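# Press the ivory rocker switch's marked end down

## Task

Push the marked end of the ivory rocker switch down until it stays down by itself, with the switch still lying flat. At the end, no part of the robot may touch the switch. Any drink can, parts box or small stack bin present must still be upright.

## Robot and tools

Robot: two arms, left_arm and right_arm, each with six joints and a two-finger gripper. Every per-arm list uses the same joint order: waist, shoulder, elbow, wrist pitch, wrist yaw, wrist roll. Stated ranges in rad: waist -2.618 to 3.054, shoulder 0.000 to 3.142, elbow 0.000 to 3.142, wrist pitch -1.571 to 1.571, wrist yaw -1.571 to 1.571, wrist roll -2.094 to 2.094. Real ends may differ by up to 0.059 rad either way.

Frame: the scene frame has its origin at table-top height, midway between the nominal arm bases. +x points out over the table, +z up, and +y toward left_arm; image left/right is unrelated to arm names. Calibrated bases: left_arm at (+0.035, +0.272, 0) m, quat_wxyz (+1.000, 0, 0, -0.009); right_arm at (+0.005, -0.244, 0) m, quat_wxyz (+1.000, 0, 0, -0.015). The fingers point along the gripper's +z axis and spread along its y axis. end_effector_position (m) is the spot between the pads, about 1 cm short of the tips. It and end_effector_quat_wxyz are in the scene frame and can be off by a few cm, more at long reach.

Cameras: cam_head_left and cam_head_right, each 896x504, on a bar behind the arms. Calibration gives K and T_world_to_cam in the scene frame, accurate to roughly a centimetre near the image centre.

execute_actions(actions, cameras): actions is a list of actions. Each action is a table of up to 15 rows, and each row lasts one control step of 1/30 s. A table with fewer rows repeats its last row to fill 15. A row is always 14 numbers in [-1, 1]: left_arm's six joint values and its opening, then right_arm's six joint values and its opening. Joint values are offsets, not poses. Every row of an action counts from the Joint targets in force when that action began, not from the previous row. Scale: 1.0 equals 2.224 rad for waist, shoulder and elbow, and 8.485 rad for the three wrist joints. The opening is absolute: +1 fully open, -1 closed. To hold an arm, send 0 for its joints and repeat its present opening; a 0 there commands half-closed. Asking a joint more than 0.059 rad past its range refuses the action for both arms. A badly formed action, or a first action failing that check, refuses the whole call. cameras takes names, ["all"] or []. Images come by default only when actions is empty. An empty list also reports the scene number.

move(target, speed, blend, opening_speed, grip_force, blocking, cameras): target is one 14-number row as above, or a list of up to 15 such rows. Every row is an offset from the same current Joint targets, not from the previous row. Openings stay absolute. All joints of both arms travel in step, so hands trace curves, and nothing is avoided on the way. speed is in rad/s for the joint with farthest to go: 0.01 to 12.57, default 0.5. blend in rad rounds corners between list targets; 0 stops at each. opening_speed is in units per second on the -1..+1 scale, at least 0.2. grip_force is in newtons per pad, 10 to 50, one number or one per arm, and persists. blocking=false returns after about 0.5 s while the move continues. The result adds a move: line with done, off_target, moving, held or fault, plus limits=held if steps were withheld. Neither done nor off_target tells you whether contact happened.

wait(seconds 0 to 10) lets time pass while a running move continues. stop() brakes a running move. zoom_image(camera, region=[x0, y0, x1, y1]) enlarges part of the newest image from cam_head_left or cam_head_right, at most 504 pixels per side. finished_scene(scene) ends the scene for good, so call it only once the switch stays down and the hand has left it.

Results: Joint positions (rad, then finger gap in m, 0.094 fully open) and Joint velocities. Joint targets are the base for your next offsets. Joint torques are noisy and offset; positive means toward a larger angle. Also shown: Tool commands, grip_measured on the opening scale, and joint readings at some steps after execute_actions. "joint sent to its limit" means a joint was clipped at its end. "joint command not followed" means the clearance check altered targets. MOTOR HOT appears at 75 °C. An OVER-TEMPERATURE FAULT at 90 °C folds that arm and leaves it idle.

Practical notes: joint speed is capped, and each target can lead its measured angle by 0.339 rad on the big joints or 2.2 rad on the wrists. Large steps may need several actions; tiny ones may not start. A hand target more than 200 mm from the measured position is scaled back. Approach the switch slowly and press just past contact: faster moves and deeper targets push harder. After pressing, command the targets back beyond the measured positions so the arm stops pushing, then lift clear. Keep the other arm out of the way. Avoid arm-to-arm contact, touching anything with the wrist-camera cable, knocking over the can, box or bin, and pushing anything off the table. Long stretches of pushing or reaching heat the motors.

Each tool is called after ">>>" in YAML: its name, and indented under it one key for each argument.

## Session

>>> execute_actions:
  actions: []

Scene clock: 0.00 s.
left_arm: end_effector_position=(+0.4273, +0.2847, +0.1115) grip_measured=+1.000 end_effector_quat_wxyz=(+0.604, -0.041, +0.796, +0.012) | right_arm: end_effector_position=(+0.4166, -0.2796, +0.1148) grip_measured=+1.000 end_effector_quat_wxyz=(+0.620, +0.064, +0.780, -0.054)
Joint positions: left_arm=[0.015 1.501 0.327 0.9 -0.072 -0.052 0.094] | right_arm=[-0.001 1.617 0.385 1.003 0.134 0.026 0.094]
Joint velocities: within noise
Joint torques (N m): no reading
Heat: left arm: 24 °C; right arm: 28 °C.
Joint targets: left_arm=[0.015 1.492 0.336 0.909 -0.072 -0.052] | right_arm=[-0.001 1.609 0.393 1.009 0.134 0.026]
Tool commands: left_gripper/opening=+1.0 right_gripper/opening=+1.0

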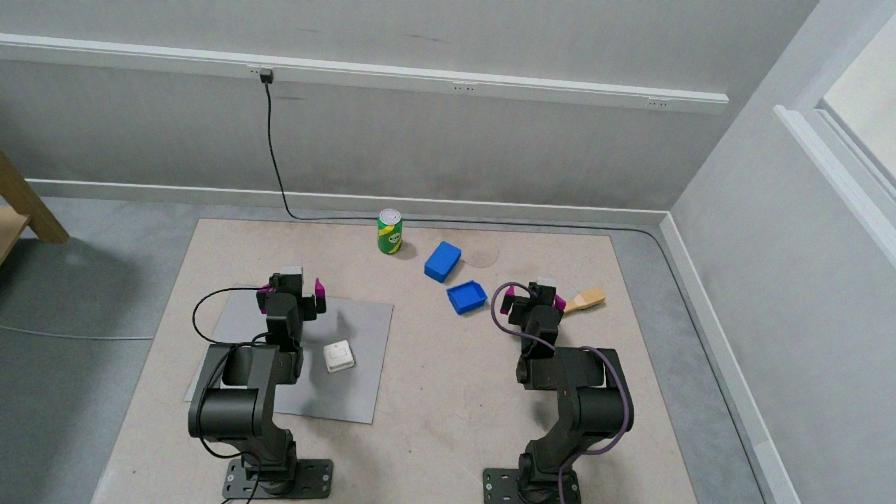

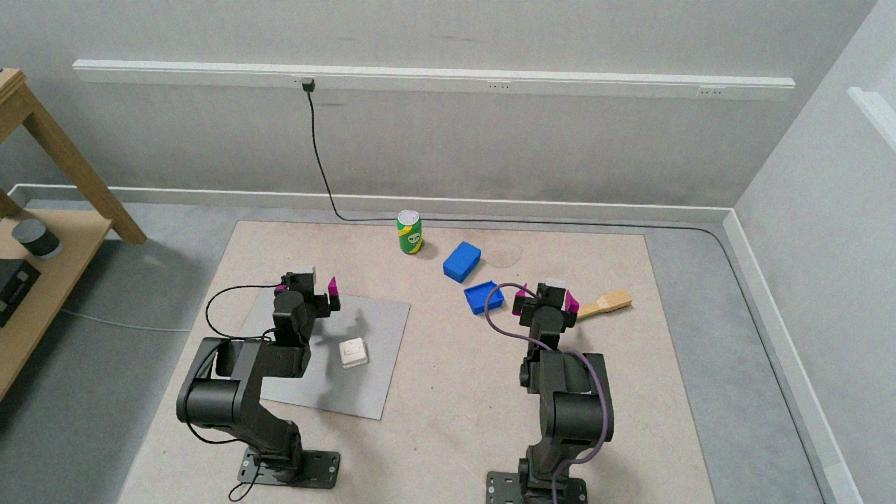

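Switch is visible. Zooming in.

>>> zoom_image:
  camera: "cam_head_left"
  region: [319, 335, 359, 375]

>>> zoom_image:
  camera: "cam_head_right"
  region: [334, 332, 374, 372]

Scaled by 12.600 from the camera's 896x504 image, which has a finer 1280x720 frame.

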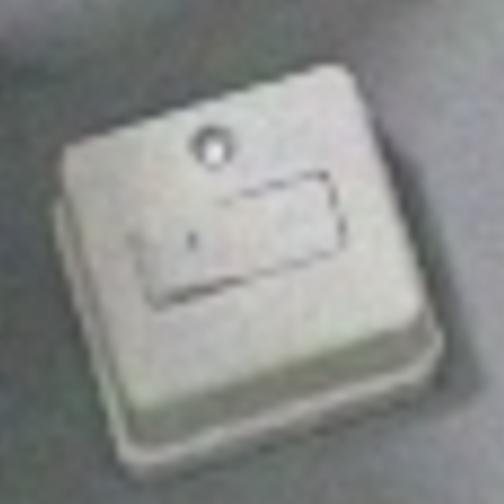

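Scaled by 12.600 from the camera's 896x504 image, which has a finer 1280x720 frame.

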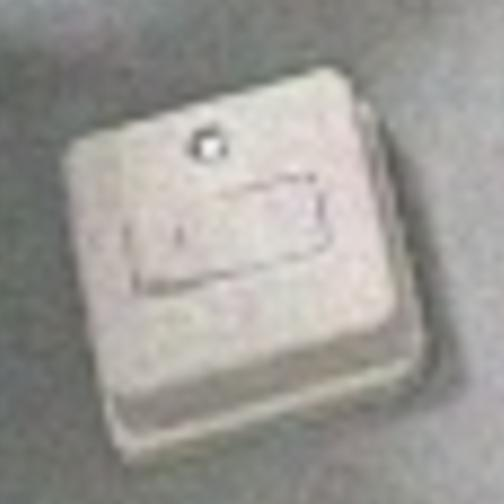

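>>> move:
  target:
    - [-0.0427,-0.0863,0.1187,-0.0718,0.0085,0.0061,-1,0,0,0,0,0,0,1]
    - [-0.1386,0.0328,0.4829,-0.2733,0.0085,0.0061,-1,0,0,0,0,0,0,1]
    - [-0.1386,0.0540,0.3345,-0.2304,0.0085,0.0061,-1,0,0,0,0,0,0,1]
  speed: [0.8, 1.0, 0.4]
  blend: [0.15, 0.08, 0]
  cameras: ["all"]

>>> zoom_image:
  camera: "cam_head_right"
  region: [324, 312, 384, 372]

>>> zoom_image:
  camera: "cam_head_left"
  region: [309, 315, 369, 375]

Scene clock: 16.73 s.
left_arm: end_effector_position=(+0.2912, +0.1937, +0.0621) grip_measured=-0.995 end_effector_quat_wxyz=(-0.004, +0.146, +0.989, +0.005) | right_arm: end_effector_position=(+0.4166, -0.2796, +0.1147) grip_measured=+1.000 end_effector_quat_wxyz=(+0.620, +0.064, +0.780, -0.054)
Joint positions: left_arm=[-0.288 1.602 1.082 -1.06 -0.008 -0.012 0] | right_arm=[-0.001 1.617 0.385 1.002 0.134 0.026 0.094]
Joint torques (N m): left_arm=[-0.53 -4.92 6.42 0.65 0.11 0.1] | right_arm=[0.01 -5.33 5.97 2.14 0.01 -0.03]
Heat: left arm: 26 °C; right arm: 31 °C.
Joint targets: left_arm=[-0.293 1.612 1.080 -1.045 0.000 -0.001] | right_arm=[-0.001 1.609 0.393 1.009 0.134 0.026]
move: done

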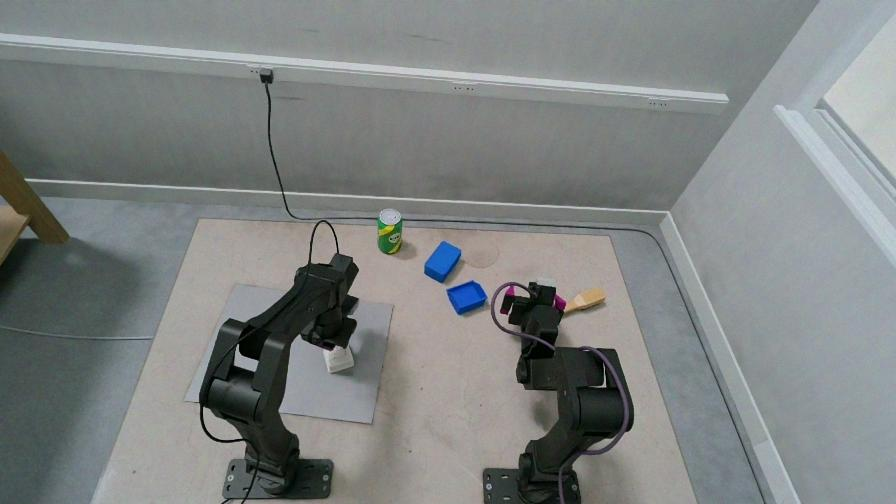

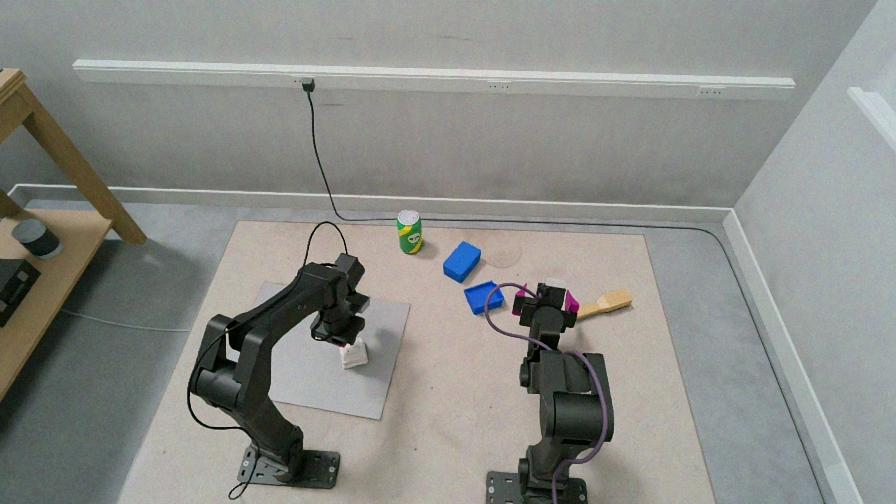

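Scaled by 8.400 from the camera's 896x504 image, which has a finer 1280x720 frame.

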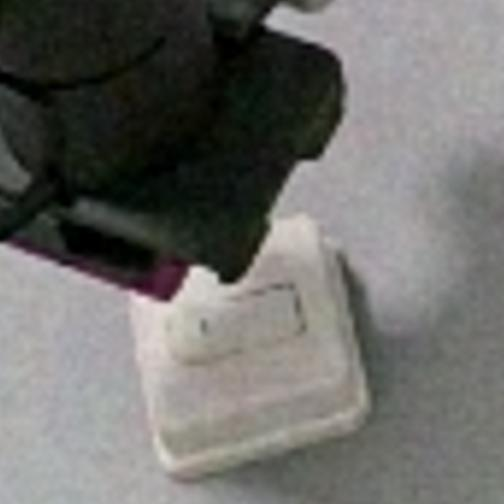

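Scaled by 8.400 from the camera's 896x504 image, which has a finer 1280x720 frame.

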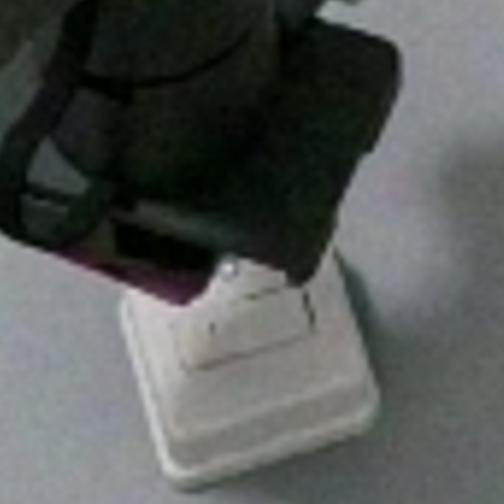

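>>> move:
  target: [-0.00706,0.0039,-0.0075,0.0041,0,0,-1,0,0,0,0,0,0,1]
  speed: 0.08
  cameras: ["all"]

>>> zoom_image:
  camera: "cam_head_right"
  region: [324, 322, 374, 372]

>>> zoom_image:
  camera: "cam_head_left"
  region: [309, 325, 359, 375]

Scene clock: 23.40 s.
left_arm: end_effector_position=(+0.2942, +0.1884, +0.0590) grip_measured=-0.995 end_effector_quat_wxyz=(+0.006, +0.153, +0.988, +0.003) | right_arm: end_effector_position=(+0.4166, -0.2796, +0.1147) grip_measured=+1.000 end_effector_quat_wxyz=(+0.620, +0.064, +0.780, -0.054)
Joint positions: left_arm=[-0.303 1.602 1.069 -1.026 -0.008 -0.012 0] | right_arm=[-0.001 1.617 0.385 1.002 0.134 0.026 0.094]
Joint torques (N m): left_arm=[-0.62 -4.29 5.98 0.67 0.11 0.09] | right_arm=[-0.01 -5.31 5.98 2.14 0.01 -0.02]
Heat: left arm: 26 °C; right arm: 31 °C.
Joint targets: left_arm=[-0.309 1.621 1.063 -1.011 0.000 -0.001] | right_arm=[-0.001 1.609 0.393 1.009 0.134 0.026]
move: done

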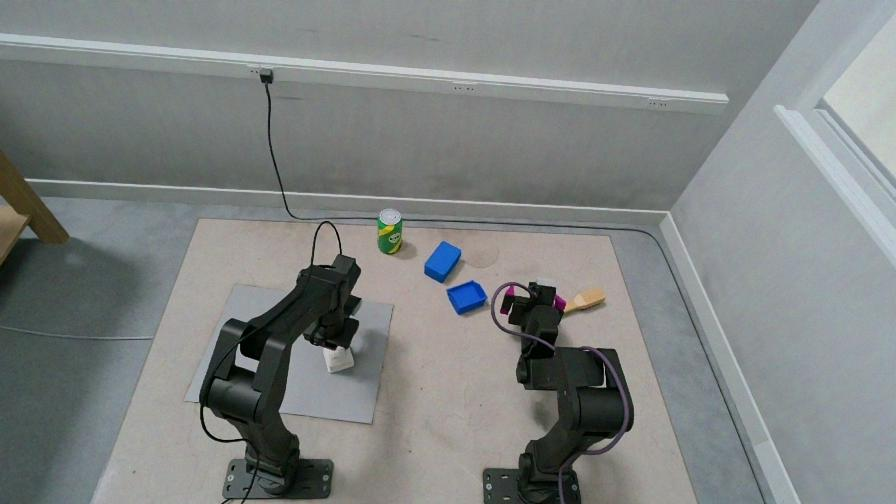

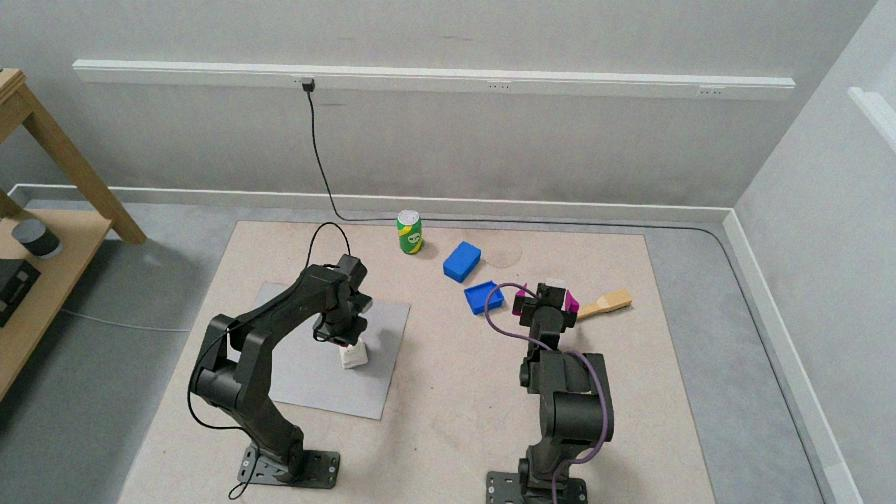

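Scaled by 10.080 from the camera's 896x504 image, which has a finer 1280x720 frame.

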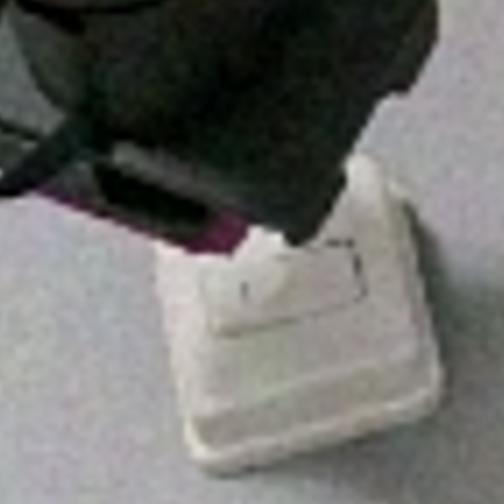

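Scaled by 10.080 from the camera's 896x504 image, which has a finer 1280x720 frame.

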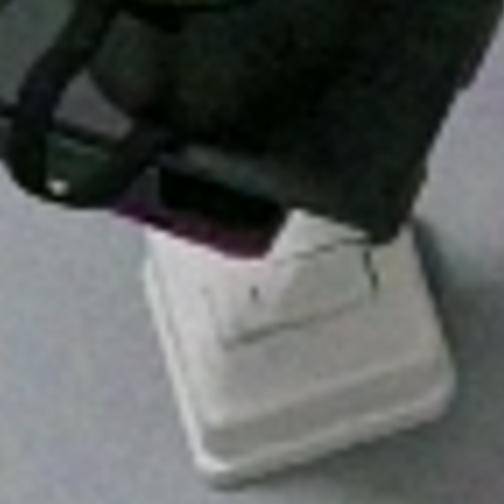

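>>> move:
  target: [0,0.01736,-0.0292,0.0108,0,0,-1,0,0,0,0,0,0,1]
  speed: 0.06
  cameras: ["all"]

>>> zoom_image:
  camera: "cam_head_right"
  region: [334, 332, 374, 372]

>>> zoom_image:
  camera: "cam_head_left"
  region: [319, 335, 359, 375]

Scene clock: 30.23 s.
left_arm: end_effector_position=(+0.2923, +0.1890, +0.0369) grip_measured=-0.995 end_effector_quat_wxyz=(-0.001, +0.154, +0.988, +0.004) | right_arm: end_effector_position=(+0.4166, -0.2796, +0.1147) grip_measured=+1.000 end_effector_quat_wxyz=(+0.620, +0.064, +0.780, -0.054)
Joint positions: left_arm=[-0.303 1.638 1.013 -0.95 -0.008 -0.012 0] | right_arm=[-0.001 1.617 0.385 1.002 0.134 0.026 0.094]
Joint torques (N m): left_arm=[-0.5 -4.19 4.9 0.84 0.11 0.09] | right_arm=[0.01 -5.33 5.97 2.14 0.01 -0.03]
Heat: left arm: 26 °C; right arm: 32 °C.
Joint targets: left_arm=[-0.309 1.660 0.999 -0.919 0.000 -0.001] | right_arm=[-0.001 1.609 0.393 1.009 0.134 0.026]
move: done

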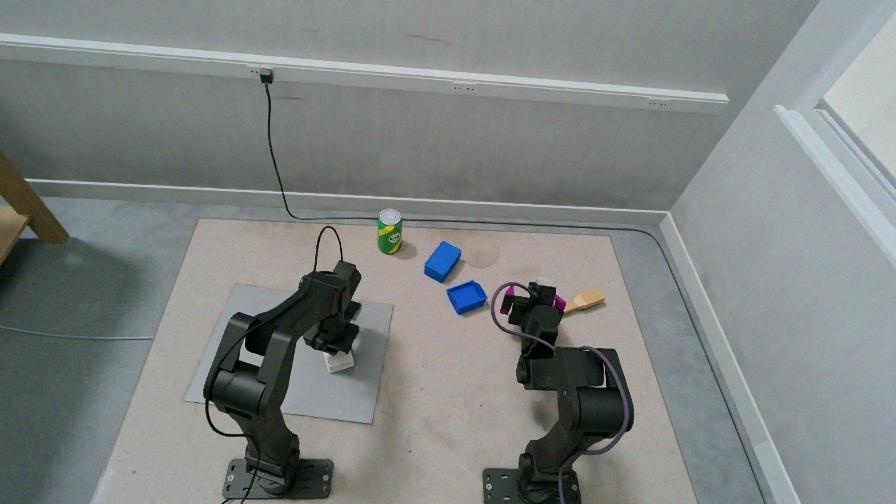

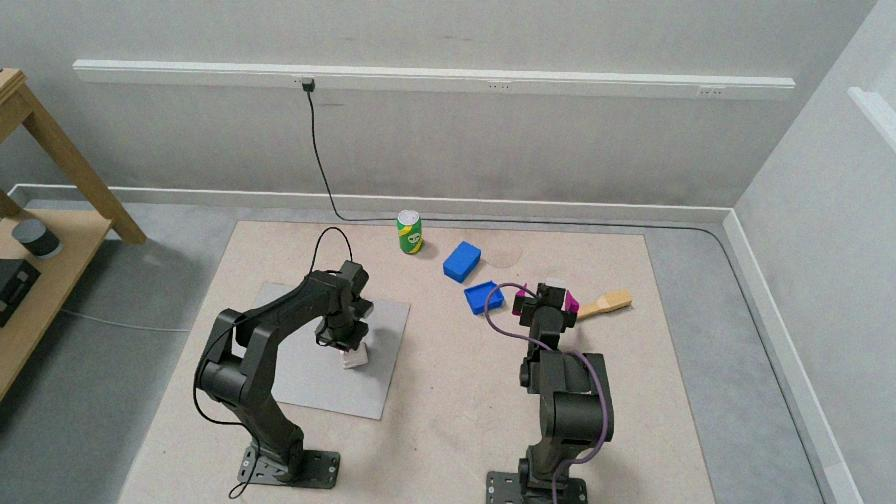

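Scaled by 12.600 from the camera's 896x504 image, which has a finer 1280x720 frame.

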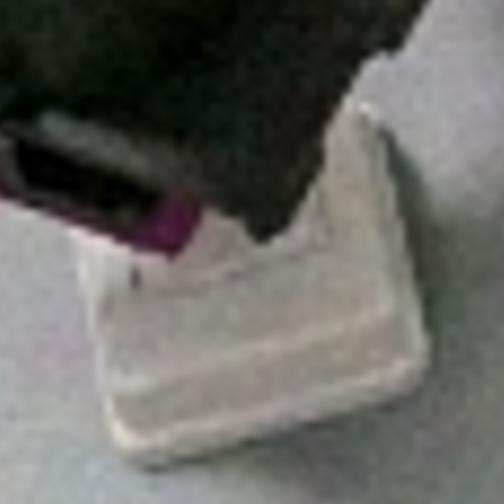

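Scaled by 12.600 from the camera's 896x504 image, which has a finer 1280x720 frame.

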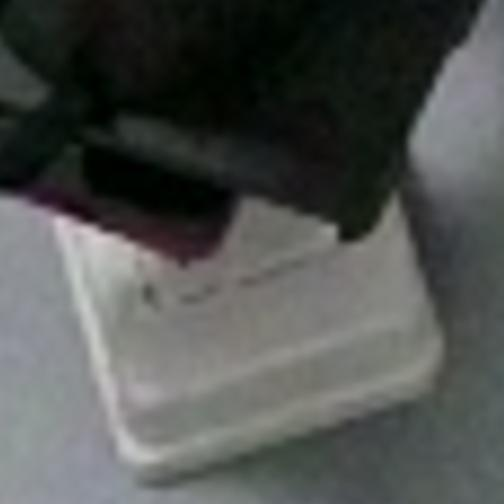

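>>> move:
  target:
    - [0,-0.0989,0,0,0,0,-1,0,0,0,0,0,0,1]
    - [0.2248,-0.1709,0,0,0,0,-1,0,0,0,0,0,0,1]
  speed: 0.5
  blend: 0.08
  cameras: ["all"]

>>> zoom_image:
  camera: "cam_head_left"
  region: [319, 335, 359, 375]

>>> zoom_image:
  camera: "cam_head_right"
  region: [334, 332, 374, 372]

Scene clock: 36.67 s.
left_arm: end_effector_position=(+0.3146, +0.3214, +0.1200) grip_measured=-0.995 end_effector_quat_wxyz=(+0.165, -0.089, +0.982, +0.015) | right_arm: end_effector_position=(+0.4166, -0.2796, +0.1147) grip_measured=+1.000 end_effector_quat_wxyz=(+0.620, +0.064, +0.780, -0.054)
Joint positions: left_arm=[0.187 1.305 0.999 -0.932 -0.005 -0.012 0] | right_arm=[-0.001 1.617 0.385 1.002 0.134 0.026 0.094]
Joint torques (N m): left_arm=[0.34 -5.85 7.21 1.27 0.06 0.08] | right_arm=[-0.01 -5.31 5.98 2.14 0.01 -0.03]
Heat: left arm: 26 °C; right arm: 33 °C.
Joint targets: left_arm=[0.191 1.279 0.999 -0.919 0.000 -0.001] | right_arm=[-0.001 1.609 0.393 1.009 0.134 0.026]
move: done

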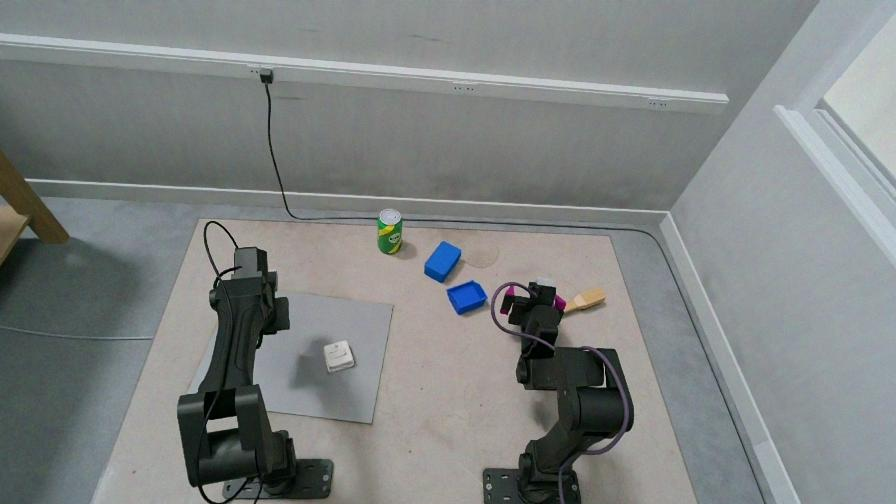

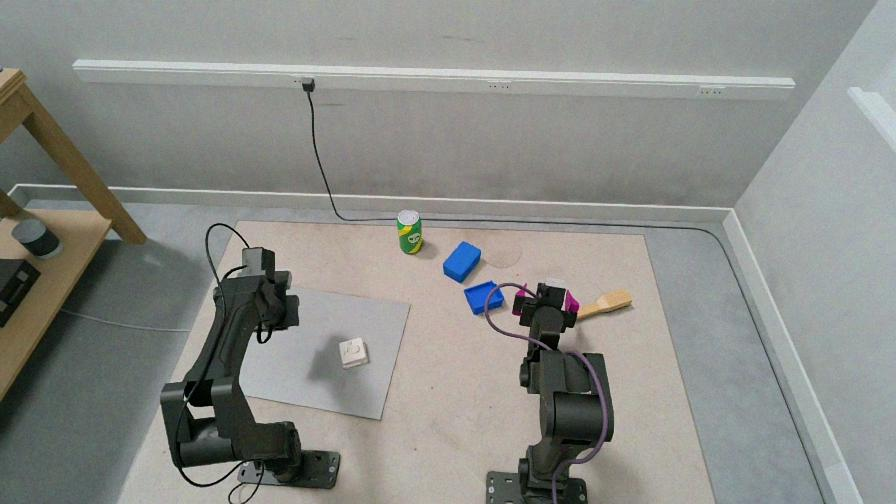

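Scaled by 12.600 from the camera's 896x504 image, which has a finer 1280x720 frame.

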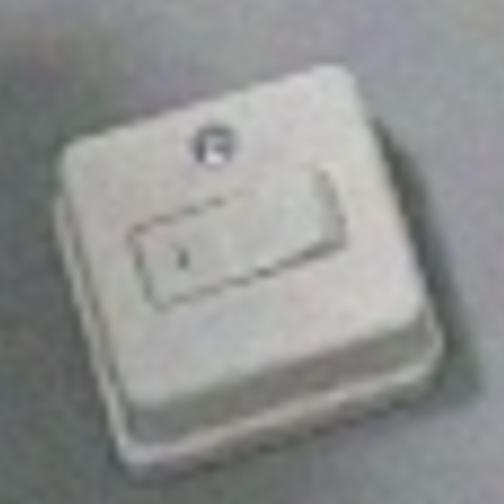

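Scaled by 12.600 from the camera's 896x504 image, which has a finer 1280x720 frame.

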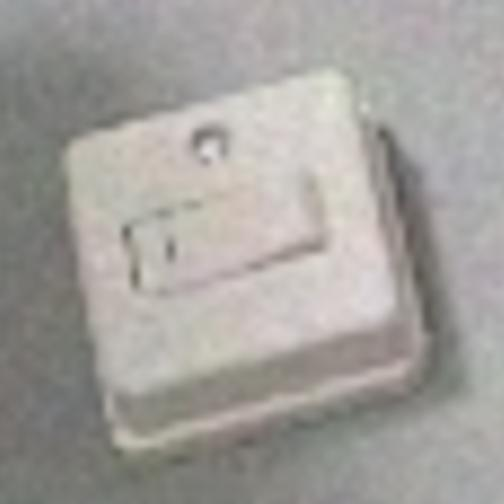

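The marked (left) end is now pressed in and the unmarked end is raised. The switch is lying flat and the arm is clear of it.

>>> finished_scene:
  scene: 3

The scene is finished: the task was done.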